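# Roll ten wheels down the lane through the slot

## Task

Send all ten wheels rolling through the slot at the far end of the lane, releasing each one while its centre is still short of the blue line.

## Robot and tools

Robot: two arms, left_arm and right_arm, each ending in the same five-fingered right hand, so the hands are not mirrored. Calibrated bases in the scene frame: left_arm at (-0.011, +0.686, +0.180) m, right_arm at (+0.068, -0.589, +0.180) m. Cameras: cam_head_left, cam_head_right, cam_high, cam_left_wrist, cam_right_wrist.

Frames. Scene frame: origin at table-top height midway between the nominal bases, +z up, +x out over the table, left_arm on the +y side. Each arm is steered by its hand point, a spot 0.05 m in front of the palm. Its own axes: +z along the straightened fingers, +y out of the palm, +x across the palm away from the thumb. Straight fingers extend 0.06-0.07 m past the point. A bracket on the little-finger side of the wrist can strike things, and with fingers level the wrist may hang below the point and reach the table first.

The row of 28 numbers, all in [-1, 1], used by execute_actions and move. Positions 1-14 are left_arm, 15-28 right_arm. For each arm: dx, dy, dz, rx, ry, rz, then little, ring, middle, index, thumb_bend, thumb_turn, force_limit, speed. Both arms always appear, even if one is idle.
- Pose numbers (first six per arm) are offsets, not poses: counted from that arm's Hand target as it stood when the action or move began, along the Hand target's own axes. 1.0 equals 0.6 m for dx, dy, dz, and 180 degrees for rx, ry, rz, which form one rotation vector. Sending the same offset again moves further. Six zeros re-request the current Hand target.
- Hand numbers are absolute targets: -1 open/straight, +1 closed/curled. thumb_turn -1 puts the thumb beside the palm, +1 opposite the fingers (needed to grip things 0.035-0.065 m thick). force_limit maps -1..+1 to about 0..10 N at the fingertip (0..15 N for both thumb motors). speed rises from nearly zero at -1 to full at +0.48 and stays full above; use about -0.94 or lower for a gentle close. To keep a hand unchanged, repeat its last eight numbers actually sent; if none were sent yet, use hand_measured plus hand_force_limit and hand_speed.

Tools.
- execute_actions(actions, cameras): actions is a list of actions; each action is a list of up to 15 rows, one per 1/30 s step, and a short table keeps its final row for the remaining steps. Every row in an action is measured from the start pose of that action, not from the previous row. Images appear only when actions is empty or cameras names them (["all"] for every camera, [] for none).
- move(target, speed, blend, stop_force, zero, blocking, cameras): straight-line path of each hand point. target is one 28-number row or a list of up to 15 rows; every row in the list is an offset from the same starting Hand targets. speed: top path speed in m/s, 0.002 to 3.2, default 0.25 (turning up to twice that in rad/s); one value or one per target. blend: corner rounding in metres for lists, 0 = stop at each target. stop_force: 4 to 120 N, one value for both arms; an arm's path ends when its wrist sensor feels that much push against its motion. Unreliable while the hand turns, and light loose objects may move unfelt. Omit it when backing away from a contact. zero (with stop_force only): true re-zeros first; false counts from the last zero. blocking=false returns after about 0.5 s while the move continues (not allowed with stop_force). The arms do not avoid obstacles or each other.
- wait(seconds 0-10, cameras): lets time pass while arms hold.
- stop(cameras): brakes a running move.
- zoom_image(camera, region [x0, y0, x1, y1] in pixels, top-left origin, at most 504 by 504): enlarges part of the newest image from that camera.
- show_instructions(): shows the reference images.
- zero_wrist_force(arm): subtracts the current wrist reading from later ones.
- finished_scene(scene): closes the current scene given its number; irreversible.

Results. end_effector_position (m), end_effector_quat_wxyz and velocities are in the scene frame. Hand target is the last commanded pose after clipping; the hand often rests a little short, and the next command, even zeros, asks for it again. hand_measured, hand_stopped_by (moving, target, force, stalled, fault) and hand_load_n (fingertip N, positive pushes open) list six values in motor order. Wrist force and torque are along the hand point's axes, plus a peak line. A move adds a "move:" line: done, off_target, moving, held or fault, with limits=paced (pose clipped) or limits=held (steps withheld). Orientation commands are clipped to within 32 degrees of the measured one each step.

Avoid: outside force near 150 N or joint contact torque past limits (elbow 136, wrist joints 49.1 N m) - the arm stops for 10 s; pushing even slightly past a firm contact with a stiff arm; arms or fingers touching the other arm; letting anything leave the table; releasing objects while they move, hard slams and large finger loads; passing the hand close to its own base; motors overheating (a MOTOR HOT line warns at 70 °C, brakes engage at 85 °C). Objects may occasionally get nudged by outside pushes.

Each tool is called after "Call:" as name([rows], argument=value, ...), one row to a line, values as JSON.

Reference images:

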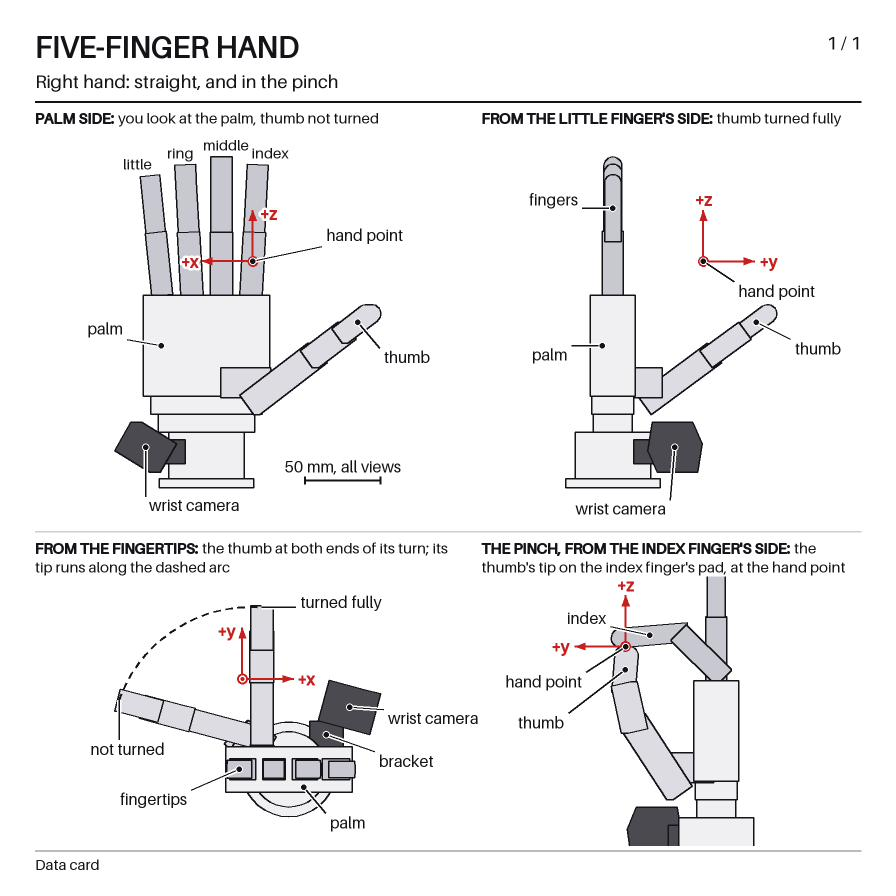

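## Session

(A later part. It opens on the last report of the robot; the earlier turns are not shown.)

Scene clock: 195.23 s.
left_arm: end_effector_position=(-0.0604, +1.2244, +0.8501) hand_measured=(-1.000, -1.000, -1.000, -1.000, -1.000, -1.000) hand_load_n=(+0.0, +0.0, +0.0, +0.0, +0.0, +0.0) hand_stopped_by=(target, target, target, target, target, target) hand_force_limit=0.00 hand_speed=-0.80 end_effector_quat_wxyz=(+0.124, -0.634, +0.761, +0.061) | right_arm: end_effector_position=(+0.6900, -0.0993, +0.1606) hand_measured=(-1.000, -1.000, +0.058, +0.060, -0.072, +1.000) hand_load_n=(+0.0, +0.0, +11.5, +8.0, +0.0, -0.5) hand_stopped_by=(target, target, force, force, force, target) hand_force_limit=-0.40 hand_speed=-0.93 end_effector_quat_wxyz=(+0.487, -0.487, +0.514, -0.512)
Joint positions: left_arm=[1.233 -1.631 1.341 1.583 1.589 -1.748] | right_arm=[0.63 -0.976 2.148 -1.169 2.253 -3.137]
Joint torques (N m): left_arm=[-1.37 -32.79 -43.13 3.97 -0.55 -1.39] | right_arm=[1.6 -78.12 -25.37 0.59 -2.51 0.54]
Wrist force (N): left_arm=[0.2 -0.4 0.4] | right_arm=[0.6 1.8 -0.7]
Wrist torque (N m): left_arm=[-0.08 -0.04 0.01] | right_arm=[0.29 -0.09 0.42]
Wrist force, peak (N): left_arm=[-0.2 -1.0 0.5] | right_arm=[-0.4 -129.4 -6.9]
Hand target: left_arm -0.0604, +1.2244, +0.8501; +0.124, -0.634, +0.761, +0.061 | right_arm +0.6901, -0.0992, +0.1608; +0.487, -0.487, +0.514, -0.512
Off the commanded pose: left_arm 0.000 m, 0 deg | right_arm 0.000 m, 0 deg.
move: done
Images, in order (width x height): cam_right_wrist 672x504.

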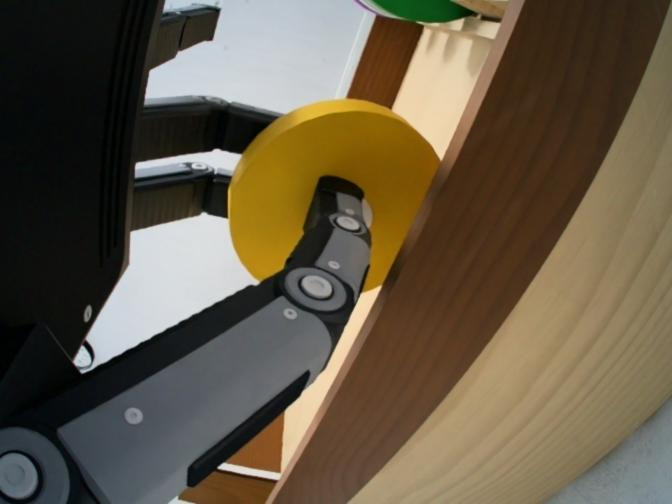

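Call:
move(target=[0,0,0,0,0,0,-1,-1,-1,-1,-1,-1,0,-0.8,0,0.022,0,0,0,0,-1,-1,0.35,0.35,0.3,1,-0.4,-0.93], speed=0.012, stop_force=4)

Call:
move(target=[0,0,0,0,0,0,-1,-1,-1,-1,-1,-1,0,-0.8,0,0,0,0,0,0,-1,-1,-0.08,-0.08,-0.17,1,-0.4,-0.85], cameras=["cam_right_wrist"])

Scene clock: 197.10 s.
left_arm: end_effector_position=(-0.0604, +1.2244, +0.8501) hand_measured=(-1.000, -1.000, -1.000, -1.000, -1.000, -1.000) hand_load_n=(+0.0, +0.0, -0.5, +0.0, +0.0, +0.0) hand_stopped_by=(target, target, target, target, target, target) hand_force_limit=0.00 hand_speed=-0.80 end_effector_quat_wxyz=(+0.124, -0.634, +0.761, +0.061) | right_arm: end_effector_position=(+0.6901, -0.0992, +0.1549) hand_measured=(-1.000, -1.000, +0.058, +0.060, -0.070, +1.000) hand_load_n=(+0.0, +0.0, +11.5, +8.5, -2.5, -1.0) hand_stopped_by=(target, target, force, force, force, target) hand_force_limit=-0.40 hand_speed=-0.93 end_effector_quat_wxyz=(+0.487, -0.487, +0.514, -0.512)
Joint positions: left_arm=[1.233 -1.631 1.341 1.583 1.589 -1.748] | right_arm=[0.63 -0.965 2.147 -1.179 2.253 -3.136]
Joint torques (N m): left_arm=[-1.05 -32.96 -43.23 4.11 -0.37 -1.09] | right_arm=[5.02 -78.44 -9.78 0.66 -0.35 0.67]
Wrist force (N): left_arm=[-0.4 -0.5 0.5] | right_arm=[0.2 -0.2 0.1]
Wrist torque (N m): left_arm=[-0.11 0.04 -0.03] | right_arm=[0.26 -0.03 0.37]
Wrist force, peak (N): left_arm=[0.6 -0.8 0.6] | right_arm=[0.7 -5.6 -0.1]
Hand target: left_arm -0.0604, +1.2244, +0.8501; +0.124, -0.634, +0.761, +0.061 | right_arm +0.6901, -0.0992, +0.1549; +0.487, -0.487, +0.514, -0.512 (not the last commanded pose)
Off the commanded pose: left_arm 0.000 m, 0 deg | right_arm 0.007 m, 0 deg.
move: contact (right_arm)

Scene clock: 197.70 s.
left_arm: end_effector_position=(-0.0604, +1.2244, +0.8501) hand_measured=(-1.000, -1.000, -1.000, -1.000, -1.000, -1.000) hand_load_n=(+0.0, +0.0, +0.0, +0.0, +0.0, +0.0) hand_stopped_by=(target, target, target, target, target, target) hand_force_limit=0.00 hand_speed=-0.80 end_effector_quat_wxyz=(+0.124, -0.634, +0.761, +0.061) | right_arm: end_effector_position=(+0.6902, -0.0992, +0.1550) hand_measured=(-1.000, -1.000, -0.080, -0.080, -0.138, +1.000) hand_load_n=(+0.0, +0.0, +0.0, +0.0, -25.5, -3.0) hand_stopped_by=(target, target, target, target, moving, target) hand_force_limit=-0.40 hand_speed=-0.85 end_effector_quat_wxyz=(+0.487, -0.487, +0.514, -0.512)
Joint positions: left_arm=[1.233 -1.631 1.341 1.583 1.589 -1.748] | right_arm=[0.63 -0.965 2.147 -1.179 2.253 -3.136]
Joint torques (N m): left_arm=[-1.86 -34.05 -43.31 3.99 -0.52 -1.32] | right_arm=[4.79 -50.48 -7.13 2.09 -0.24 0.35]
Wrist force (N): left_arm=[-0.1 -0.7 -0.1] | right_arm=[0.9 -22.6 9.5]
Wrist torque (N m): left_arm=[-0.09 0.02 -0.02] | right_arm=[-0.20 -0.27 0.13]
Wrist force, peak (N): left_arm=[0.3 -0.8 1.0] | right_arm=[0.7 -23.0 9.6]
Hand target: left_arm -0.0604, +1.2244, +0.8501; +0.124, -0.634, +0.761, +0.061 | right_arm +0.6901, -0.0992, +0.1549; +0.487, -0.487, +0.514, -0.512
Off the commanded pose: left_arm 0.000 m, 0 deg | right_arm 0.000 m, 0 deg.
move: done
Images, in order (width x height): cam_right_wrist 672x504.

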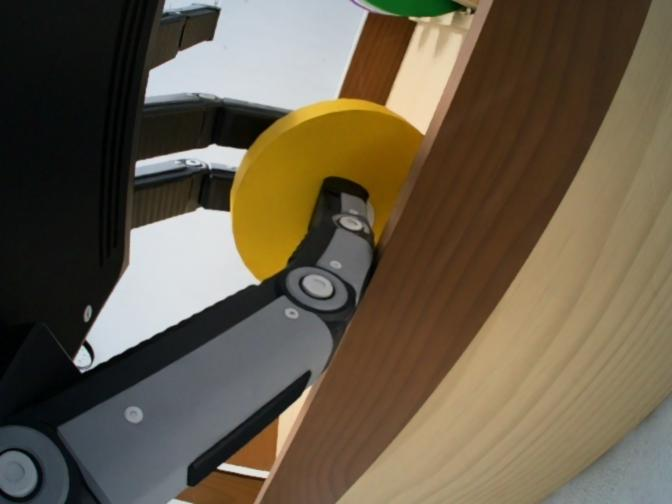

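Call:
move(target=[0,0,0,0,0,0,-1,-1,-1,-1,-1,-1,0,-0.8,0,0,0,0,0,0,-1,-1,-0.08,-0.08,-0.11,1,-0.4,-0.6], cameras=["cam_right_wrist"])

Scene clock: 198.50 s.
left_arm: end_effector_position=(-0.0604, +1.2244, +0.8501) hand_measured=(-1.000, -1.000, -1.000, -1.000, -1.000, -1.000) hand_load_n=(+0.0, +0.0, +0.0, +0.0, +0.0, +0.0) hand_stopped_by=(target, target, target, target, target, target) hand_force_limit=0.00 hand_speed=-0.80 end_effector_quat_wxyz=(+0.124, -0.634, +0.761, +0.061) | right_arm: end_effector_position=(+0.6901, -0.0992, +0.1549) hand_measured=(-1.000, -1.000, -0.080, -0.080, -0.104, +1.000) hand_load_n=(-0.5, +0.0, -0.5, +0.0, -13.0, -2.0) hand_stopped_by=(target, target, target, target, target, target) hand_force_limit=-0.40 hand_speed=-0.60 end_effector_quat_wxyz=(+0.487, -0.487, +0.514, -0.512)
Joint positions: left_arm=[1.233 -1.631 1.341 1.583 1.589 -1.748] | right_arm=[0.63 -0.965 2.147 -1.179 2.253 -3.136]
Joint torques (N m): left_arm=[-1.26 -34.42 -43.39 3.85 -0.55 -1.23] | right_arm=[0.95 -46.64 -4.4 3.06 -0.58 0.49]
Wrist force (N): left_arm=[-0.2 -0.1 0.4] | right_arm=[0.9 -11.8 3.2]
Wrist torque (N m): left_arm=[-0.02 0.02 0.00] | right_arm=[-0.01 -0.14 0.24]
Wrist force, peak (N): left_arm=[0.6 -0.5 0.8] | right_arm=[0.7 -22.7 9.7]
Hand target: left_arm -0.0604, +1.2244, +0.8501; +0.124, -0.634, +0.761, +0.061 | right_arm +0.6901, -0.0992, +0.1549; +0.487, -0.487, +0.514, -0.512
Off the commanded pose: left_arm 0.000 m, 0 deg | right_arm 0.000 m, 0 deg.
move: done
Images, in order (width x height): cam_right_wrist 672x504.

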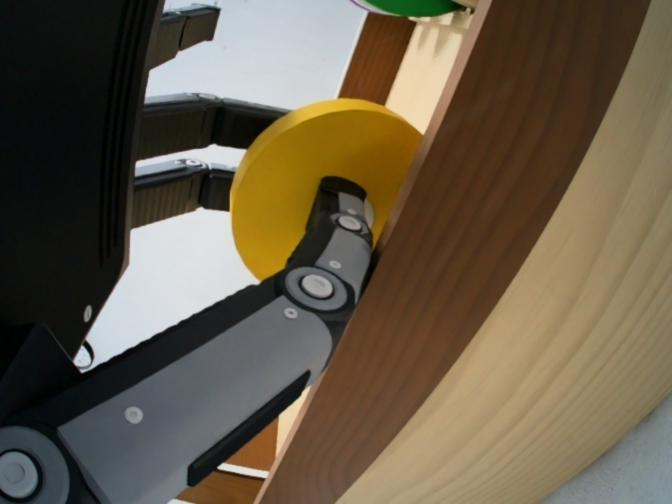

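Call:
move(target=[0,0,0,0,0,0,-1,-1,-1,-1,-1,-1,0,-0.8,0,-0.092,0,0,0,0,-1,-1,-0.08,-0.08,-0.11,1,-0.4,-0.6], speed=0.12, cameras=["cam_right_wrist"])

Scene clock: 199.93 s.
left_arm: end_effector_position=(-0.0604, +1.2244, +0.8501) hand_measured=(-1.000, -1.000, -1.000, -1.000, -1.000, -1.000) hand_load_n=(+0.0, +0.0, +0.0, +0.0, +0.0, +0.0) hand_stopped_by=(target, target, target, target, target, target) hand_force_limit=0.00 hand_speed=-0.80 end_effector_quat_wxyz=(+0.124, -0.634, +0.761, +0.061) | right_arm: end_effector_position=(+0.6903, -0.0994, +0.2100) hand_measured=(-1.000, -1.000, -0.080, -0.080, -0.108, +1.000) hand_load_n=(+0.0, +0.0, +0.0, +0.0, +0.0, +0.0) hand_stopped_by=(target, target, target, target, target, target) hand_force_limit=-0.40 hand_speed=-0.60 end_effector_quat_wxyz=(+0.487, -0.487, +0.514, -0.512)
Joint positions: left_arm=[1.233 -1.631 1.341 1.583 1.589 -1.748] | right_arm=[0.63 -1.063 2.147 -1.081 2.252 -3.136]
Joint torques (N m): left_arm=[-1.56 -30.67 -43.37 4.16 -0.61 -1.41] | right_arm=[-8.55 -74.37 -28.29 0.52 -2.84 1.93]
Wrist force (N): left_arm=[0.6 -0.2 0.4] | right_arm=[0.2 1.9 -0.9]
Wrist torque (N m): left_arm=[-0.04 -0.10 0.04] | right_arm=[0.35 -0.03 0.28]
Wrist force, peak (N): left_arm=[0.6 -0.4 1.1] | right_arm=[1.1 -11.8 3.5]
Hand target: left_arm -0.0604, +1.2244, +0.8501; +0.124, -0.634, +0.761, +0.061 | right_arm +0.6903, -0.0994, +0.2101; +0.487, -0.487, +0.514, -0.512
Off the commanded pose: left_arm 0.000 m, 0 deg | right_arm 0.000 m, 0 deg.
move: done
Images, in order (width x height): cam_right_wrist 672x504.

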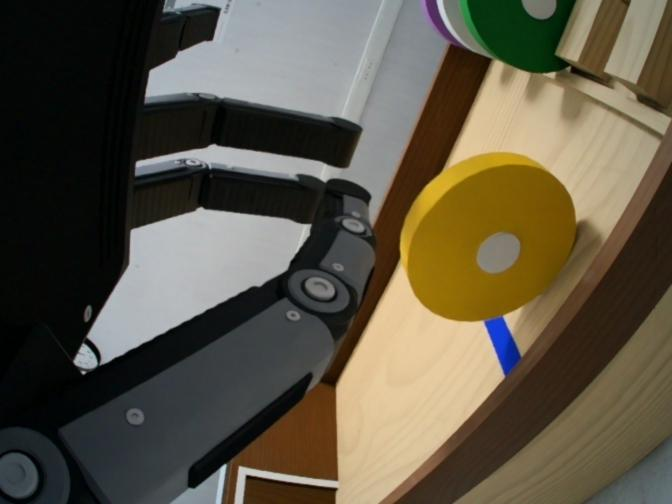

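Call:
move([
  [0,0,0,0,0,0,-1,-1,-1,-1,-1,-1,0,-0.8,0.1025,0,-0.0168,0,-0.002,0,-1,-1,-1,0,0.5,1,-0.4,0.48],
  [0,0,0,0,0,0,-1,-1,-1,-1,-1,-1,0,-0.8,0.1025,0.0968,-0.0168,0,-0.002,0,-1,-1,-1,0,0.5,1,-0.4,0.48],
], blend=[0.005,0], speed=[0.35,0.2], cameras=["cam_right_wrist"])

Scene clock: 202.20 s.
left_arm: end_effector_position=(-0.0604, +1.2244, +0.8501) hand_measured=(-1.000, -1.000, -1.000, -1.000, -1.000, -1.000) hand_load_n=(+0.0, +0.0, +0.0, +0.0, +0.0, +0.0) hand_stopped_by=(target, target, target, target, target, target) hand_force_limit=0.00 hand_speed=-0.80 end_effector_quat_wxyz=(+0.124, -0.634, +0.761, +0.061) | right_arm: end_effector_position=(+0.6768, -0.1601, +0.1520) hand_measured=(-1.000, -1.000, -1.000, +0.000, +0.500, +1.000) hand_load_n=(+0.0, +0.0, +0.0, +0.0, +0.0, +0.0) hand_stopped_by=(target, target, target, target, target, target) hand_force_limit=-0.40 hand_speed=0.48 end_effector_quat_wxyz=(+0.488, -0.488, +0.513, -0.510)
Joint positions: left_arm=[1.233 -1.631 1.341 1.583 1.589 -1.748] | right_arm=[0.546 -1.002 2.262 -1.257 2.163 -3.137]
Joint torques (N m): left_arm=[0.43 -31.88 -42.98 4.16 -0.71 -1.08] | right_arm=[-6.21 -49.75 -20.14 -4.42 -3.11 -2.66]
Wrist force (N): left_arm=[0.1 -0.1 0.2] | right_arm=[0.8 2.0 -0.7]
Wrist torque (N m): left_arm=[-0.03 -0.02 0.01] | right_arm=[0.35 -0.13 0.44]
Wrist force, peak (N): left_arm=[-0.3 -0.9 0.7] | right_arm=[0.7 3.3 -0.8]
Hand target: left_arm -0.0604, +1.2244, +0.8501; +0.124, -0.634, +0.761, +0.061 | right_arm +0.6768, -0.1601, +0.1519; +0.488, -0.488, +0.513, -0.510
Off the commanded pose: left_arm 0.000 m, 0 deg | right_arm 0.000 m, 0 deg.
move: done
Images, in order (width x height): cam_right_wrist 672x504.

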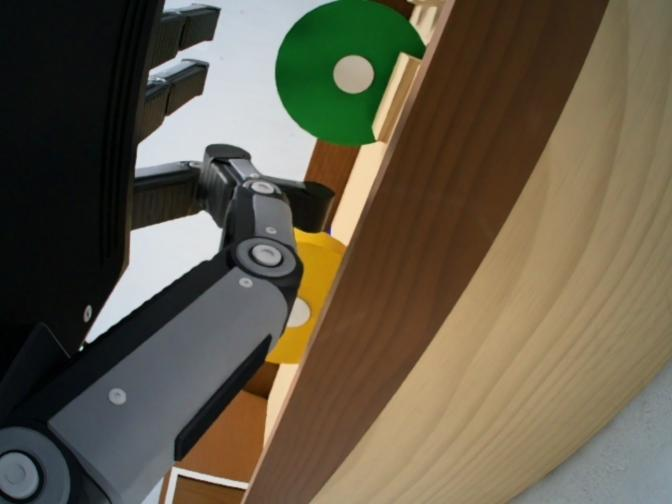

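Call:
execute_actions([
  [[0,0,0,0,0,0,-1,-1,-1,-1,-1,-1,0,-0.8,-0.00052,0,0,0,0,0,-1,-1,-1,0,0.5,1,-0.4,0.48],[0,0,0,0,0,0,-1,-1,-1,-1,-1,-1,0,-0.8,-0.0021,0,0,0,0,0,-1,-1,-1,0,0.5,1,-0.4,0.48],[0,0,0,0,0,0,-1,-1,-1,-1,-1,-1,0,-0.8,-0.00475,0,0,0,0,0,-1,-1,-1,0,0.5,1,-0.4,0.48],[0,0,0,0,0,0,-1,-1,-1,-1,-1,-1,0,-0.8,-0.00846,0,0,0,0,0,-1,-1,-1,0,0.5,1,-0.4,0.48],[0,0,0,0,0,0,-1,-1,-1,-1,-1,-1,0,-0.8,-0.01406,0,0,0,0,0,-1,-1,-1,0,0.5,1,-0.4,0.48],[0,0,0,0,0,0,-1,-1,-1,-1,-1,-1,0,-0.8,-0.0235,0,0,0,0,0,-1,-1,-1,0,0.5,1,-0.4,0.48],[0,0,0,0,0,0,-1,-1,-1,-1,-1,-1,0,-0.8,-0.0368,0,0,0,0,0,-1,-1,-1,0,0.5,1,-0.4,0.48],[0,0,0,0,0,0,-1,-1,-1,-1,-1,-1,0,-0.8,-0.0539,0,0,0,0,0,-1,-1,-1,0,0.5,1,-0.4,0.48],[0,0,0,0,0,0,-1,-1,-1,-1,-1,-1,0,-0.8,-0.071,0,0,0,0,0,-1,-1,-1,0,0.5,1,-0.4,0.48],[0,0,0,0,0,0,-1,-1,-1,-1,-1,-1,0,-0.8,-0.0842,0,0,0,0,0,-1,-1,-1,0,0.5,1,-0.4,0.48],[0,0,0,0,0,0,-1,-1,-1,-1,-1,-1,0,-0.8,-0.0936,0,0,0,0,0,-1,-1,-1,0,0.5,1,-0.4,0.48],[0,0,0,0,0,0,-1,-1,-1,-1,-1,-1,0,-0.8,-0.0991,0,0,0,0,0,-1,-1,-1,0,0.5,1,-0.4,0.48],[0,0,0,0,0,0,-1,-1,-1,-1,-1,-1,0,-0.8,-0.1007,0,0,0,0,0,-1,-1,-1,0,0.5,1,-0.4,0.48],[0,0,0,0,0,0,-1,-1,-1,-1,-1,-1,0,-0.8,-0.1007,0,0,0,0,0,-1,-1,-1,0,0.5,1,-0.4,0.48],[0,0,0,0,0,0,-1,-1,-1,-1,-1,-1,0,-0.8,-0.1007,0,0,0,0,0,-1,-1,-1,0,0.5,1,-0.4,0.48]],
])

Call:
wait(seconds=0.4, cameras=["cam_head_left", "cam_high", "cam_right_wrist"])

Scene clock: 204.23 s.
left_arm: end_effector_position=(-0.0604, +1.2244, +0.8501) hand_measured=(-1.000, -1.000, -1.000, -1.000, -1.000, -1.000) hand_load_n=(+0.0, +0.0, +0.0, +0.0, +0.0, +0.0) hand_stopped_by=(target, target, target, target, target, target) hand_force_limit=0.00 hand_speed=-0.80 end_effector_quat_wxyz=(+0.124, -0.634, +0.761, +0.061) | right_arm: end_effector_position=(+0.6793, -0.1000, +0.1522) hand_measured=(-1.000, -1.000, -1.000, +0.000, +0.500, +1.000) hand_load_n=(-0.5, +0.0, +0.0, +0.0, +0.0, +0.0) hand_stopped_by=(target, target, target, target, target, target) hand_force_limit=-0.40 hand_speed=0.48 end_effector_quat_wxyz=(+0.489, -0.488, +0.513, -0.510) end_effector_velocity=(+0.000, +0.002, -0.002) end_effector_angular_velocity=(-0.001, +0.001, +0.001)
Joint positions: left_arm=[1.233 -1.631 1.341 1.583 1.589 -1.748] | right_arm=[0.638 -0.967 2.164 -1.194 2.254 -3.137]
Joint velocities: left_arm=[within noise] | right_arm=[0.002 0.005 -0.004 0.001 0.001 0]
Joint torques (N m): left_arm=[-0.31 -34.02 -43.19 3.68 -0.61 -1.24] | right_arm=[15.38 -56.44 -24.25 0.32 4.22 1.56]
Wrist force (N): left_arm=[0.5 -0.6 0.1] | right_arm=[0.5 1.9 -0.5]
Wrist torque (N m): left_arm=[-0.10 -0.07 0.02] | right_arm=[0.32 -0.08 0.33]
Wrist force, peak (N): left_arm=[0.2 -0.9 0.9] | right_arm=[1.9 2.3 -0.7]
Hand target: left_arm -0.0604, +1.2244, +0.8501; +0.124, -0.634, +0.761, +0.061 | right_arm +0.6796, -0.0998, +0.1521; +0.488, -0.488, +0.513, -0.510
Off the commanded pose: left_arm 0.000 m, 0 deg | right_arm 0.000 m, 0 deg.
Step readings (end_effector_position of left_arm | right_arm):
0: (-0.0604, +1.2244, +0.8501) | (+0.6768, -0.1601, +0.1519)
1: (-0.0604, +1.2244, +0.8501) | (+0.6768, -0.1601, +0.1519)
2: (-0.0604, +1.2244, +0.8501) | (+0.6769, -0.1601, +0.1519)
4: (-0.0604, +1.2244, +0.8501) | (+0.6769, -0.1594, +0.1520)
8: (-0.0604, +1.2244, +0.8501) | (+0.6772, -0.1516, +0.1519)
15: (-0.0604, +1.2244, +0.8501) | (+0.6782, -0.1094, +0.1525)

Scene clock: 204.63 s.
left_arm: end_effector_position=(-0.0604, +1.2244, +0.8501) hand_measured=(-1.000, -1.000, -1.000, -1.000, -1.000, -1.000) hand_load_n=(+0.0, +0.0, +0.0, +0.0, +0.0, +0.0) hand_stopped_by=(target, target, target, target, target, target) hand_force_limit=0.00 hand_speed=-0.80 end_effector_quat_wxyz=(+0.124, -0.634, +0.761, +0.061) | right_arm: end_effector_position=(+0.6793, -0.0999, +0.1522) hand_measured=(-1.000, -1.000, -1.000, +0.000, +0.500, +1.000) hand_load_n=(+0.0, +0.0, +0.0, +0.0, +0.0, +0.0) hand_stopped_by=(target, target, target, target, target, target) hand_force_limit=-0.40 hand_speed=0.48 end_effector_quat_wxyz=(+0.489, -0.488, +0.513, -0.510)
Joint positions: left_arm=[1.233 -1.631 1.341 1.583 1.589 -1.748] | right_arm=[0.638 -0.967 2.164 -1.194 2.254 -3.137]
Joint torques (N m): left_arm=[-1.05 -32.25 -43.09 3.7 -0.57 -1.27] | right_arm=[14 -56.9 -23.5 0.49 3.8 1.41]
Wrist force (N): left_arm=[-0.3 -0.4 0.8] | right_arm=[0.6 2.0 -0.6]
Wrist torque (N m): left_arm=[-0.11 0.03 -0.03] | right_arm=[0.35 -0.10 0.34]
Wrist force, peak (N): left_arm=[-0.3 -0.4 0.8] | right_arm=[0.5 2.0 -1.0]
Hand target: left_arm -0.0604, +1.2244, +0.8501; +0.124, -0.634, +0.761, +0.061 | right_arm +0.6796, -0.0998, +0.1521; +0.488, -0.488, +0.513, -0.510
Off the commanded pose: left_arm 0.000 m, 0 deg | right_arm 0.000 m, 0 deg.
wait: 0.40 s; at rest by 0.17 s
Images, in order (width x height): cam_head_left 896x504, cam_high 896x504, cam_right_wrist 672x504.

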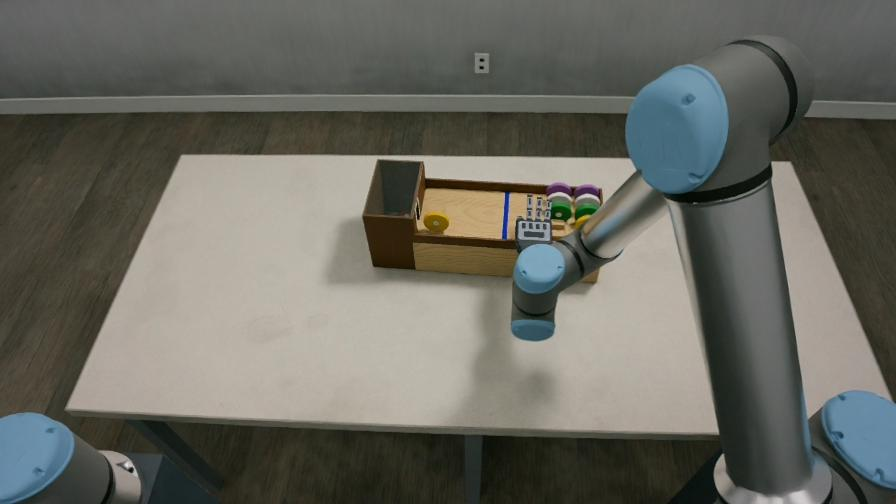

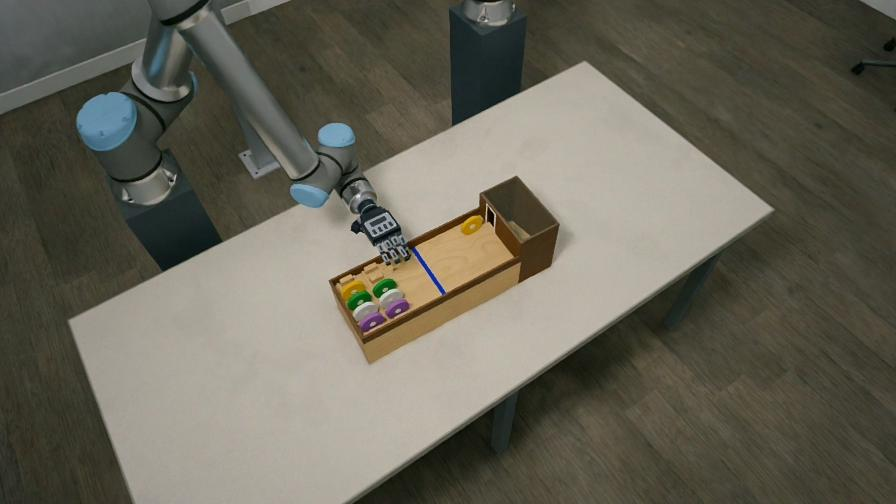

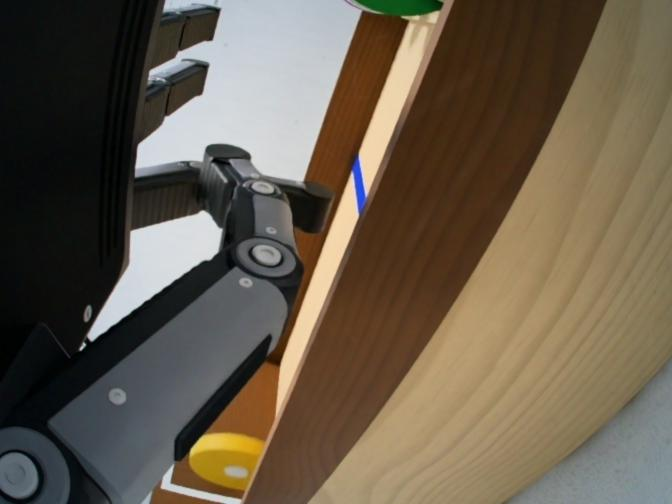

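Call:
wait(seconds=0.3, cameras=["cam_head_left", "cam_high", "cam_right_wrist"])

Scene clock: 205.27 s.
left_arm: end_effector_position=(-0.0604, +1.2244, +0.8501) hand_measured=(-1.000, -1.000, -1.000, -1.000, -1.000, -1.000) hand_load_n=(+0.0, +0.0, +0.0, +0.0, +0.0, +0.0) hand_stopped_by=(target, target, target, target, target, target) hand_force_limit=0.00 hand_speed=-0.80 end_effector_quat_wxyz=(+0.124, -0.634, +0.761, +0.061) | right_arm: end_effector_position=(+0.6793, -0.0999, +0.1522) hand_measured=(-1.000, -1.000, -1.000, +0.000, +0.500, +1.000) hand_load_n=(+0.0, -0.5, +0.0, +0.0, +0.0, +0.5) hand_stopped_by=(target, target, target, target, target, target) hand_force_limit=-0.40 hand_speed=0.48 end_effector_quat_wxyz=(+0.489, -0.488, +0.513, -0.510)
Joint positions: left_arm=[1.233 -1.631 1.341 1.583 1.589 -1.748] | right_arm=[0.638 -0.967 2.164 -1.194 2.254 -3.137]
Joint torques (N m): left_arm=[-0.71 -30.93 -42.63 3.74 -0.59 -1.22] | right_arm=[12 -53.55 -23.14 0.43 3.12 1.53]
Wrist force (N): left_arm=[0.1 -0.6 -0.1] | right_arm=[0.3 1.8 -0.9]
Wrist torque (N m): left_arm=[-0.08 0.00 -0.01] | right_arm=[0.34 -0.05 0.31]
Wrist force, peak (N): left_arm=[0.2 -0.8 0.3] | right_arm=[0.7 2.1 -1.0]
Hand target: left_arm -0.0604, +1.2244, +0.8501; +0.124, -0.634, +0.761, +0.061 | right_arm +0.6796, -0.0998, +0.1521; +0.488, -0.488, +0.513, -0.510
Off the commanded pose: left_arm 0.000 m, 0 deg | right_arm 0.000 m, 0 deg.
wait: 0.30 s; at rest from the start
Images, in order (width x height): cam_head_left 896x504, cam_high 896x504, cam_right_wrist 672x504.

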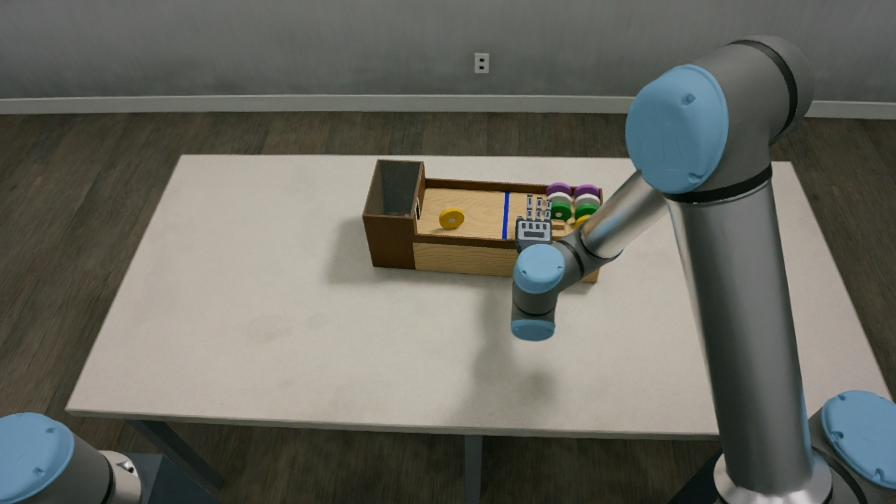

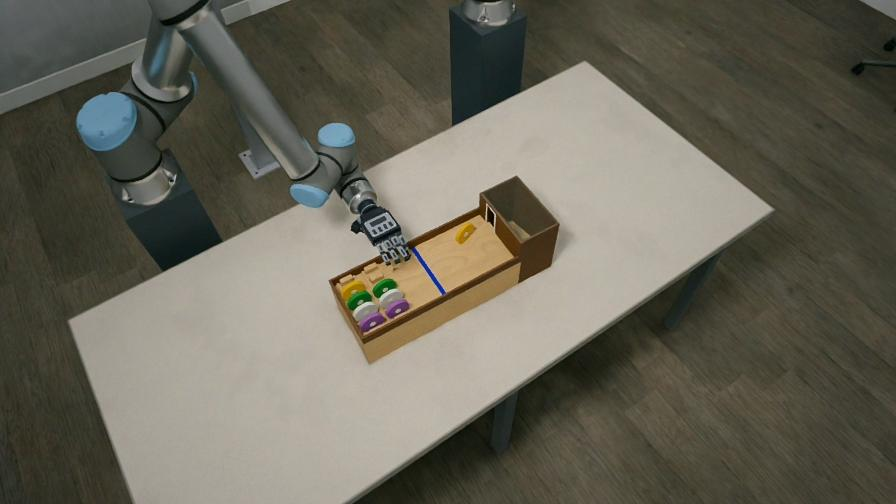

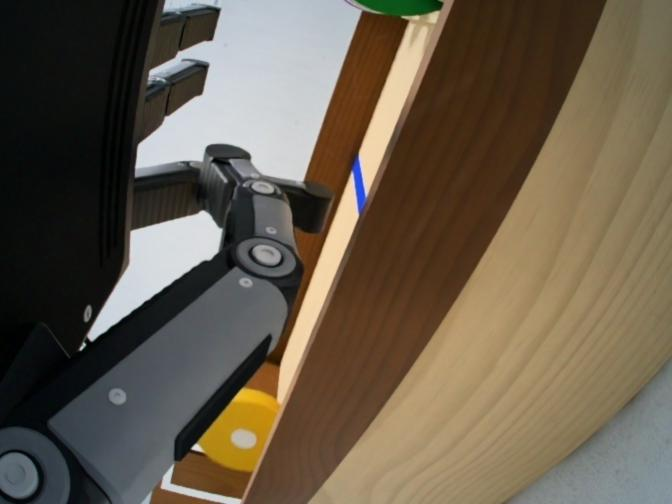

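Call:
move(target=[0,0,0,0,0,0,-1,-1,-1,-1,-1,-1,0,-0.8,0,-0.113,0,0,0,0,-1,-1,-1,0,0.5,1,-0.4,0.48], speed=0.3, cameras=["cam_right_wrist", "cam_high"])

Scene clock: 211.60 s.
left_arm: end_effector_position=(-0.0604, +1.2244, +0.8501) hand_measured=(-1.000, -1.000, -1.000, -1.000, -1.000, -1.000) hand_load_n=(+0.0, +0.0, +0.0, +0.0, +0.0, +0.0) hand_stopped_by=(target, target, target, target, target, target) hand_force_limit=0.00 hand_speed=-0.80 end_effector_quat_wxyz=(+0.124, -0.634, +0.761, +0.061) | right_arm: end_effector_position=(+0.6798, -0.1000, +0.2198) hand_measured=(-1.000, -1.000, -1.000, +0.000, +0.500, +1.000) hand_load_n=(+0.0, +0.0, +0.0, -0.5, +0.0, +0.0) hand_stopped_by=(target, target, target, target, target, target) hand_force_limit=-0.40 hand_speed=0.48 end_effector_quat_wxyz=(+0.488, -0.488, +0.513, -0.510)
Joint positions: left_arm=[1.233 -1.631 1.341 1.583 1.589 -1.748] | right_arm=[0.637 -1.087 2.162 -1.071 2.254 -3.136]
Joint torques (N m): left_arm=[-1.28 -31.64 -43.87 4.01 -0.45 -1.16] | right_arm=[-7.47 -71.97 -28.11 0.71 3.29 1.68]
Wrist force (N): left_arm=[0.0 -0.3 0.6] | right_arm=[0.4 1.7 -0.9]
Wrist torque (N m): left_arm=[-0.07 -0.02 0.00] | right_arm=[0.33 -0.07 0.08]
Wrist force, peak (N): left_arm=[-0.1 -1.0 0.8] | right_arm=[0.9 2.7 -1.0]
Hand target: left_arm -0.0604, +1.2244, +0.8501; +0.124, -0.634, +0.761, +0.061 | right_arm +0.6798, -0.1000, +0.2199; +0.488, -0.488, +0.513, -0.510
Off the commanded pose: left_arm 0.000 m, 0 deg | right_arm 0.000 m, 0 deg.
move: done
Images, in order (width x height): cam_high 896x504, cam_right_wrist 672x504.

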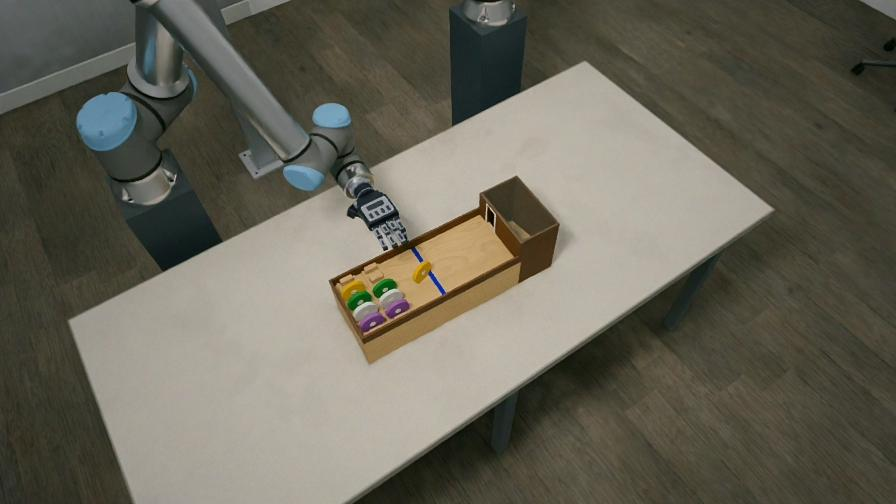

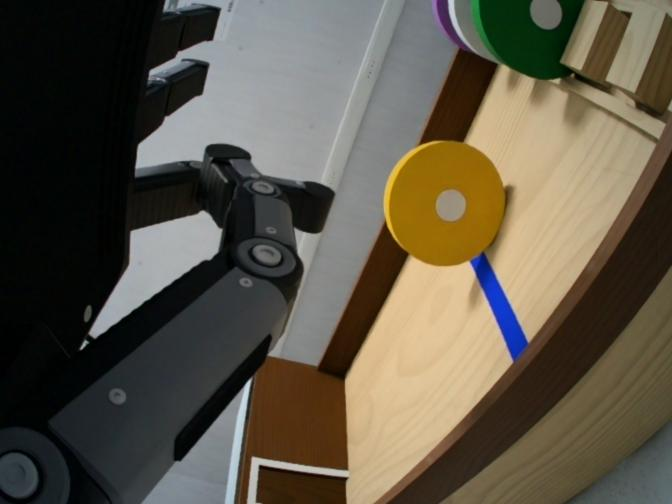

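Call:
move(target=[0,0,0,0,0,0,-1,-1,-1,-1,-1,-1,0,-0.8,-0.0218,0,0.1167,0,-0.11,0,-1,-1,-0.08,-0.08,-0.17,1,-0.4,0.3], speed=0.4, cameras=["cam_right_wrist"])

Scene clock: 213.23 s.
left_arm: end_effector_position=(-0.0604, +1.2244, +0.8501) hand_measured=(-1.000, -1.000, -1.000, -1.000, -1.000, -1.000) hand_load_n=(+0.0, +0.0, +0.0, +0.0, +0.0, +0.0) hand_stopped_by=(target, target, target, target, target, target) hand_force_limit=0.00 hand_speed=-0.80 end_effector_quat_wxyz=(+0.124, -0.634, +0.761, +0.061) | right_arm: end_effector_position=(+0.7503, -0.0901, +0.2197) hand_measured=(-1.000, -1.000, -0.080, -0.080, -0.170, +1.000) hand_load_n=(+0.0, +0.0, +0.0, +0.0, +0.0, +0.0) hand_stopped_by=(target, target, target, target, target, target) hand_force_limit=-0.40 hand_speed=0.30 end_effector_quat_wxyz=(+0.569, -0.569, +0.421, -0.419)
Joint positions: left_arm=[1.233 -1.631 1.341 1.583 1.589 -1.748] | right_arm=[0.429 -1.084 2.157 -1.071 1.7 -3.138]
Joint torques (N m): left_arm=[-2.62 -33.32 -43.38 4.1 -0.58 -1.4] | right_arm=[-9.45 -51.5 -28.1 -0.26 -3.48 1.98]
Wrist force (N): left_arm=[-0.3 -0.3 0.6] | right_arm=[0.6 1.6 -0.9]
Wrist torque (N m): left_arm=[-0.08 0.03 -0.02] | right_arm=[0.31 -0.10 0.06]
Wrist force, peak (N): left_arm=[0.9 -0.9 0.6] | right_arm=[0.2 2.0 -2.0]
Hand target: left_arm -0.0604, +1.2244, +0.8501; +0.124, -0.634, +0.761, +0.061 | right_arm +0.7504, -0.0901, +0.2197; +0.569, -0.569, +0.421, -0.418
Off the commanded pose: left_arm 0.000 m, 0 deg | right_arm 0.000 m, 0 deg.
move: done
Images, in order (width x height): cam_right_wrist 672x504.

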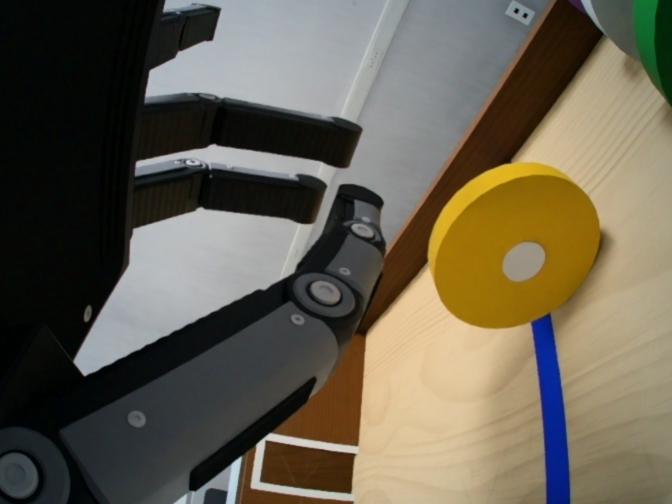

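Call:
zoom_image(camera="cam_right_wrist", region=[200, 400, 400, 504])

Scaled by 2.520 from the camera's 672x504 image, which has a finer 960x720 frame.

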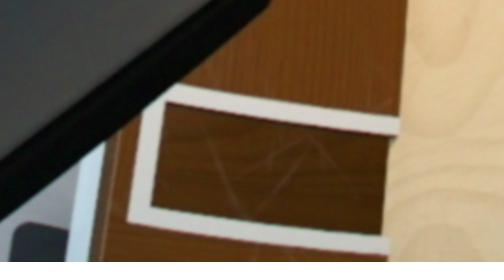

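Call:
move(target=[0,0,0,0,0,0,-1,-1,-1,-1,-1,-1,0,-0.8,0.0075,0.045,-0.0025,0,-0.008,0,-1,-1,-0.08,-0.08,-0.17,1,-0.4,0.3], speed=0.2, cameras=["cam_right_wrist"])

Scene clock: 219.67 s.
left_arm: end_effector_position=(-0.0604, +1.2244, +0.8501) hand_measured=(-1.000, -1.000, -1.000, -1.000, -1.000, -1.000) hand_load_n=(+0.0, +0.0, +0.0, +0.0, -0.5, +0.0) hand_stopped_by=(target, target, target, target, target, target) hand_force_limit=0.00 hand_speed=-0.80 end_effector_quat_wxyz=(+0.124, -0.634, +0.761, +0.061) | right_arm: end_effector_position=(+0.7502, -0.0948, +0.1928) hand_measured=(-1.000, -1.000, -0.080, -0.080, -0.170, +1.000) hand_load_n=(+0.0, +0.0, +0.0, +0.0, +0.0, +0.0) hand_stopped_by=(target, target, target, target, target, target) hand_force_limit=-0.40 hand_speed=0.30 end_effector_quat_wxyz=(+0.575, -0.574, +0.414, -0.411)
Joint positions: left_arm=[1.233 -1.631 1.341 1.583 1.589 -1.748] | right_arm=[0.41 -1.041 2.169 -1.127 1.655 -3.138]
Joint torques (N m): left_arm=[-1.17 -32.81 -43.49 4.01 -0.69 -1.39] | right_arm=[-1.52 -52.17 -14.94 -4.98 -2.99 -0.9]
Wrist force (N): left_arm=[0.1 -0.3 0.4] | right_arm=[0.3 1.7 -0.9]
Wrist torque (N m): left_arm=[-0.08 -0.02 0.00] | right_arm=[0.31 -0.04 0.05]
Wrist force, peak (N): left_arm=[0.1 -0.9 1.1] | right_arm=[0.4 2.3 -0.9]
Hand target: left_arm -0.0604, +1.2244, +0.8501; +0.124, -0.634, +0.761, +0.061 | right_arm +0.7502, -0.0948, +0.1927; +0.575, -0.574, +0.414, -0.411
Off the commanded pose: left_arm 0.000 m, 0 deg | right_arm 0.000 m, 0 deg.
move: done
Images, in order (width x height): cam_right_wrist 672x504.

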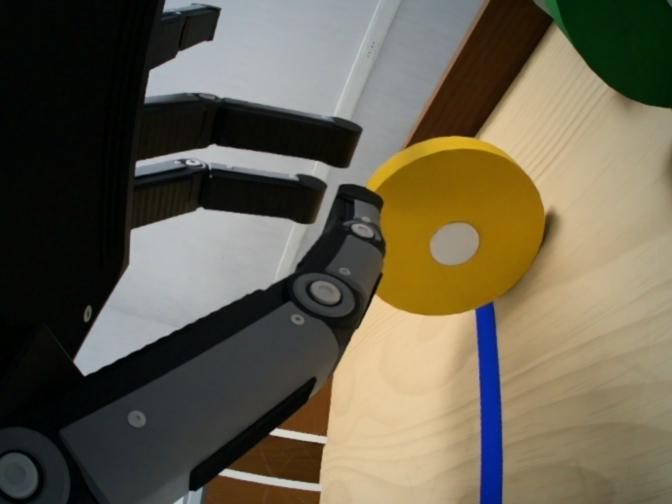

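Call:
move([
  [0,0,0,0,0,0,-1,-1,-1,-1,-1,-1,0,-0.8,0.001,0.01,0.0015,0,0,0,-1,-1,-0.08,-0.08,-0.17,1,-0.4,0.3],
  [0,0,0,0,0,0,-1,-1,-1,-1,-1,-1,0,-0.8,0.001,0.0603,0.0015,0,0,0,-1,-1,-0.08,-0.08,-0.17,1,-0.4,0.3],
], speed=[0.1,0.03], stop_force=5, cameras=["cam_right_wrist"])

Scene clock: 222.10 s.
left_arm: end_effector_position=(-0.0604, +1.2244, +0.8501) hand_measured=(-1.000, -1.000, -1.000, -1.000, -1.000, -1.000) hand_load_n=(+0.0, +0.0, +0.0, +0.0, +0.0, +0.0) hand_stopped_by=(target, target, target, target, target, target) hand_force_limit=0.00 hand_speed=-0.80 end_effector_quat_wxyz=(+0.124, -0.634, +0.761, +0.061) | right_arm: end_effector_position=(+0.7511, -0.0950, +0.1565) hand_measured=(-1.000, -1.000, -0.080, -0.080, -0.170, +1.000) hand_load_n=(+0.0, +0.0, +0.0, +0.0, +0.0, +0.0) hand_stopped_by=(target, target, target, target, target, target) hand_force_limit=-0.40 hand_speed=0.30 end_effector_quat_wxyz=(+0.575, -0.574, +0.414, -0.411)
Joint positions: left_arm=[1.233 -1.631 1.341 1.583 1.589 -1.748] | right_arm=[0.409 -0.975 2.167 -1.191 1.654 -3.138]
Joint torques (N m): left_arm=[-1.73 -33.46 -44.4 4.01 -0.9 -1.37] | right_arm=[11.89 -55.3 -25.09 -5.14 2.64 -1.07]
Wrist force (N): left_arm=[-0.2 -0.5 0.6] | right_arm=[0.5 1.8 -0.8]
Wrist torque (N m): left_arm=[-0.10 0.02 -0.02] | right_arm=[0.32 -0.07 0.06]
Wrist force, peak (N): left_arm=[-0.4 -0.5 1.1] | right_arm=[0.6 2.1 -1.0]
Hand target: left_arm -0.0604, +1.2244, +0.8501; +0.124, -0.634, +0.761, +0.061 | right_arm +0.7511, -0.0950, +0.1565; +0.575, -0.574, +0.414, -0.411
Off the commanded pose: left_arm 0.000 m, 0 deg | right_arm 0.000 m, 0 deg.
move: done
Images, in order (width x height): cam_right_wrist 672x504.

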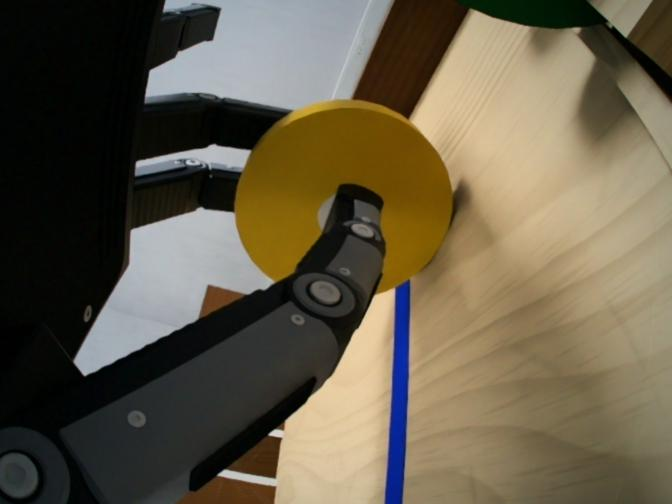

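Call:
move([
  [0,0,0,0,0,0,-1,-1,-1,-1,-1,-1,0,-0.8,0,0,0,0,0,0,-1,-1,-0.01,-0.01,-0.11,1,-0.4,-0.8],
  [0,0,0,0,0,0,-1,-1,-1,-1,-1,-1,0,-0.8,0,0,0,0,0,0,-1,-1,0.35,0.35,0.3,1,-0.4,-0.93],
], cameras=["cam_right_wrist"])

Scene clock: 223.60 s.
left_arm: end_effector_position=(-0.0604, +1.2244, +0.8501) hand_measured=(-1.000, -1.000, -1.000, -1.000, -1.000, -1.000) hand_load_n=(+0.0, +0.0, +0.0, +0.0, +0.0, +0.0) hand_stopped_by=(target, target, target, target, target, target) hand_force_limit=0.00 hand_speed=-0.80 end_effector_quat_wxyz=(+0.124, -0.634, +0.761, +0.061) | right_arm: end_effector_position=(+0.7511, -0.0950, +0.1565) hand_measured=(-1.000, -1.000, +0.060, +0.060, -0.070, +1.000) hand_load_n=(+0.0, +0.0, +6.0, +4.5, +4.5, -0.5) hand_stopped_by=(target, target, force, force, force, target) hand_force_limit=-0.40 hand_speed=-0.93 end_effector_quat_wxyz=(+0.575, -0.574, +0.414, -0.411)
Joint positions: left_arm=[1.233 -1.631 1.341 1.583 1.589 -1.748] | right_arm=[0.409 -0.975 2.167 -1.191 1.654 -3.138]
Joint torques (N m): left_arm=[-1.89 -33.4 -44.27 3.85 -0.64 -1.36] | right_arm=[11.68 -55.06 -23 -4.51 2.81 -0.95]
Wrist force (N): left_arm=[0.2 -0.9 0.7] | right_arm=[0.4 1.8 -0.8]
Wrist torque (N m): left_arm=[-0.17 -0.05 -0.01] | right_arm=[0.29 -0.06 0.06]
Wrist force, peak (N): left_arm=[0.5 -0.8 0.7] | right_arm=[0.4 2.2 -0.8]
Hand target: left_arm -0.0604, +1.2244, +0.8501; +0.124, -0.634, +0.761, +0.061 | right_arm +0.7511, -0.0950, +0.1565; +0.575, -0.574, +0.414, -0.411
Off the commanded pose: left_arm 0.000 m, 0 deg | right_arm 0.000 m, 0 deg.
move: done
Images, in order (width x height): cam_right_wrist 672x504.

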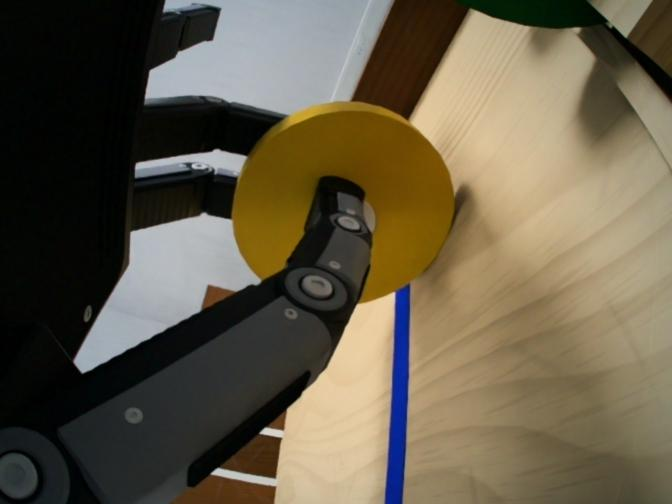

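Call:
move([
  [0,0,0,0,0,0,-1,-1,-1,-1,-1,-1,0,-0.8,0,-0.03,0,0,0,0,-1,-1,0.35,0.35,0.3,1,-0.4,-0.93],
  [0,0,0,0,0,0,-1,-1,-1,-1,-1,-1,0,-0.8,-0.0224,-0.03,-0.0874,0,0.1228,0,-1,-1,0.35,0.35,0.3,1,-0.4,-0.93],
  [0,0,0,0,0,0,-1,-1,-1,-1,-1,-1,0,-0.8,-0.0224,-0.012,-0.0874,0,0.1228,0,-1,-1,0.35,0.35,0.3,1,-0.4,-0.93],
], blend=[0.008,0.005,0], speed=[0.15,0.4,0.15], cameras=["cam_right_wrist"])

Call:
move(target=[0,0,0,0,0,0,-1,-1,-1,-1,-1,-1,0,-0.8,0,0.022,0,0,0,0,-1,-1,0.35,0.35,0.3,1,-0.4,-0.93], speed=0.012, stop_force=4)

Scene clock: 226.17 s.
left_arm: end_effector_position=(-0.0604, +1.2244, +0.8501) hand_measured=(-1.000, -1.000, -1.000, -1.000, -1.000, -1.000) hand_load_n=(+0.0, +0.0, +0.0, +0.0, +0.0, +0.0) hand_stopped_by=(target, target, target, target, target, target) hand_force_limit=0.00 hand_speed=-0.80 end_effector_quat_wxyz=(+0.124, -0.634, +0.761, +0.061) | right_arm: end_effector_position=(+0.6972, -0.0990, +0.1639) hand_measured=(-1.000, -1.000, +0.060, +0.060, -0.070, +1.000) hand_load_n=(+0.0, +0.0, +6.0, +4.0, +5.0, -0.5) hand_stopped_by=(target, target, force, force, force, target) hand_force_limit=-0.40 hand_speed=-0.93 end_effector_quat_wxyz=(+0.485, -0.484, +0.517, -0.514)
Joint positions: left_arm=[1.233 -1.631 1.341 1.583 1.589 -1.748] | right_arm=[0.627 -0.976 2.135 -1.155 2.258 -3.136]
Joint torques (N m): left_arm=[-2.19 -34.04 -44.17 4.14 -0.59 -1.25] | right_arm=[11.89 -52.47 -25.24 -4.48 2.79 -2.37]
Wrist force (N): left_arm=[0.0 0.0 0.6] | right_arm=[0.7 2.2 -0.6]
Wrist torque (N m): left_arm=[-0.04 -0.02 0.00] | right_arm=[0.36 -0.11 0.37]
Wrist force, peak (N): left_arm=[0.3 -0.8 1.1] | right_arm=[0.5 3.1 -0.9]
Hand target: left_arm -0.0604, +1.2244, +0.8501; +0.124, -0.634, +0.761, +0.061 | right_arm +0.6972, -0.0990, +0.1638; +0.485, -0.484, +0.517, -0.514
Off the commanded pose: left_arm 0.000 m, 0 deg | right_arm 0.000 m, 0 deg.
move: done
Images, in order (width x height): cam_right_wrist 672x504.

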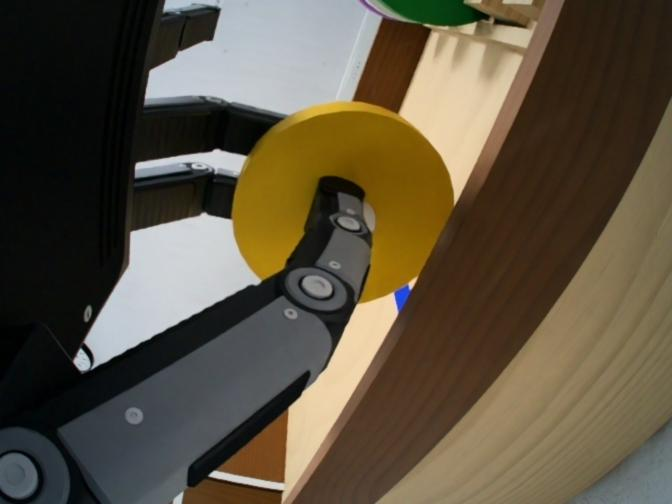

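Scene clock: 227.90 s.
left_arm: end_effector_position=(-0.0604, +1.2244, +0.8501) hand_measured=(-1.000, -1.000, -1.000, -1.000, -1.000, -1.000) hand_load_n=(+0.0, +0.0, +0.0, +0.0, +0.0, +0.0) hand_stopped_by=(target, target, target, target, target, target) hand_force_limit=0.00 hand_speed=-0.80 end_effector_quat_wxyz=(+0.124, -0.634, +0.761, +0.061) | right_arm: end_effector_position=(+0.6971, -0.0989, +0.1562) hand_measured=(-1.000, -1.000, +0.060, +0.060, -0.068, +1.000) hand_load_n=(+0.0, +0.0, +6.0, +4.5, +3.0, -0.5) hand_stopped_by=(target, target, force, force, force, target) hand_force_limit=-0.40 hand_speed=-0.93 end_effector_quat_wxyz=(+0.484, -0.484, +0.517, -0.514)
Joint positions: left_arm=[1.233 -1.631 1.341 1.583 1.589 -1.748] | right_arm=[0.627 -0.963 2.135 -1.168 2.258 -3.136]
Joint torques (N m): left_arm=[-1.46 -33.41 -43.95 3.83 -0.7 -1.36] | right_arm=[11.55 -79.05 -11.36 0.56 2.16 -1.57]
Wrist force (N): left_arm=[0.2 -0.7 0.4] | right_arm=[0.4 2.1 -0.4]
Wrist torque (N m): left_arm=[-0.12 -0.04 0.01] | right_arm=[0.33 -0.08 0.35]
Wrist force, peak (N): left_arm=[-0.5 -0.7 0.8] | right_arm=[0.8 -6.0 -1.2]
Hand target: left_arm -0.0604, +1.2244, +0.8501; +0.124, -0.634, +0.761, +0.061 | right_arm +0.6971, -0.0989, +0.1562; +0.484, -0.484, +0.517, -0.514 (not the last commanded pose)
Off the commanded pose: left_arm 0.000 m, 0 deg | right_arm 0.006 m, 0 deg.
move: contact (right_arm)

Call:
move(target=[0,0,0,0,0,0,-1,-1,-1,-1,-1,-1,0,-0.8,0,0,0,0,0,0,-1,-1,-0.08,-0.08,-0.14,1,-0.4,-0.85])

Call:
move(target=[0,0,0,0,0,0,-1,-1,-1,-1,-1,-1,0,-0.8,0,-0.105,0,0,0,0,-1,-1,-0.08,-0.08,-0.14,1,-0.4,-0.85], speed=0.3, cameras=["cam_right_wrist"])

Scene clock: 228.80 s.
left_arm: end_effector_position=(-0.0604, +1.2244, +0.8501) hand_measured=(-1.000, -1.000, -1.000, -1.000, -1.000, -1.000) hand_load_n=(+0.0, +0.0, +0.0, +0.0, +0.0, +0.0) hand_stopped_by=(target, target, target, target, target, target) hand_force_limit=0.00 hand_speed=-0.80 end_effector_quat_wxyz=(+0.124, -0.634, +0.761, +0.061) | right_arm: end_effector_position=(+0.6971, -0.0989, +0.1562) hand_measured=(-1.000, -1.000, -0.080, -0.080, -0.140, +1.000) hand_load_n=(+0.0, +0.0, +0.0, +0.0, +0.0, +0.0) hand_stopped_by=(target, target, target, target, target, target) hand_force_limit=-0.40 hand_speed=-0.85 end_effector_quat_wxyz=(+0.484, -0.484, +0.517, -0.514)
Joint positions: left_arm=[1.233 -1.631 1.341 1.583 1.589 -1.748] | right_arm=[0.627 -0.963 2.135 -1.168 2.258 -3.136]
Joint torques (N m): left_arm=[-0.91 -33.97 -43.31 4.04 -0.73 -1.49] | right_arm=[7.02 -78.92 -11.61 0.58 1.57 -2.04]
Wrist force (N): left_arm=[0.4 -0.4 0.4] | right_arm=[0.5 1.8 -0.7]
Wrist torque (N m): left_arm=[-0.09 -0.06 0.02] | right_arm=[0.32 -0.08 0.35]
Wrist force, peak (N): left_arm=[0.1 -0.1 0.9] | right_arm=[0.8 2.1 -0.9]
Hand target: left_arm -0.0604, +1.2244, +0.8501; +0.124, -0.634, +0.761, +0.061 | right_arm +0.6971, -0.0989, +0.1562; +0.484, -0.484, +0.517, -0.514
Off the commanded pose: left_arm 0.000 m, 0 deg | right_arm 0.000 m, 0 deg.
move: done

Scene clock: 229.77 s.
left_arm: end_effector_position=(-0.0604, +1.2244, +0.8501) hand_measured=(-1.000, -1.000, -1.000, -1.000, -1.000, -1.000) hand_load_n=(+0.0, +0.0, +0.0, +0.0, +0.0, +0.0) hand_stopped_by=(target, target, target, target, target, target) hand_force_limit=0.00 hand_speed=-0.80 end_effector_quat_wxyz=(+0.124, -0.634, +0.761, +0.061) | right_arm: end_effector_position=(+0.6973, -0.0991, +0.2191) hand_measured=(-1.000, -1.000, -0.080, -0.080, -0.140, +1.000) hand_load_n=(+0.0, +0.0, +0.0, +0.0, +0.0, +0.0) hand_stopped_by=(target, target, target, target, target, target) hand_force_limit=-0.40 hand_speed=-0.85 end_effector_quat_wxyz=(+0.484, -0.484, +0.517, -0.514)
Joint positions: left_arm=[1.233 -1.631 1.341 1.583 1.589 -1.748] | right_arm=[0.626 -1.072 2.133 -1.058 2.258 -3.136]
Joint torques (N m): left_arm=[-1.63 -32.98 -44.31 4.04 -0.71 -1.38] | right_arm=[-4.57 -74.33 -27.89 0.08 -3.28 1.55]
Wrist force (N): left_arm=[0.0 0.3 0.1] | right_arm=[0.4 2.3 -0.8]
Wrist torque (N m): left_arm=[0.04 0.00 0.03] | right_arm=[0.40 -0.06 0.09]
Wrist force, peak (N): left_arm=[-0.7 -0.8 0.2] | right_arm=[0.9 2.9 -0.7]
Hand target: left_arm -0.0604, +1.2244, +0.8501; +0.124, -0.634, +0.761, +0.061 | right_arm +0.6973, -0.0991, +0.2192; +0.484, -0.484, +0.517, -0.514
Off the commanded pose: left_arm 0.000 m, 0 deg | right_arm 0.000 m, 0 deg.
move: done
Images, in order (width x height): cam_right_wrist 672x504.

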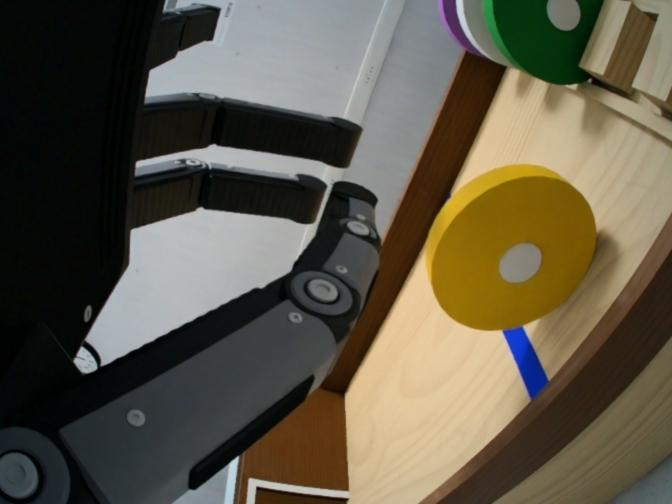

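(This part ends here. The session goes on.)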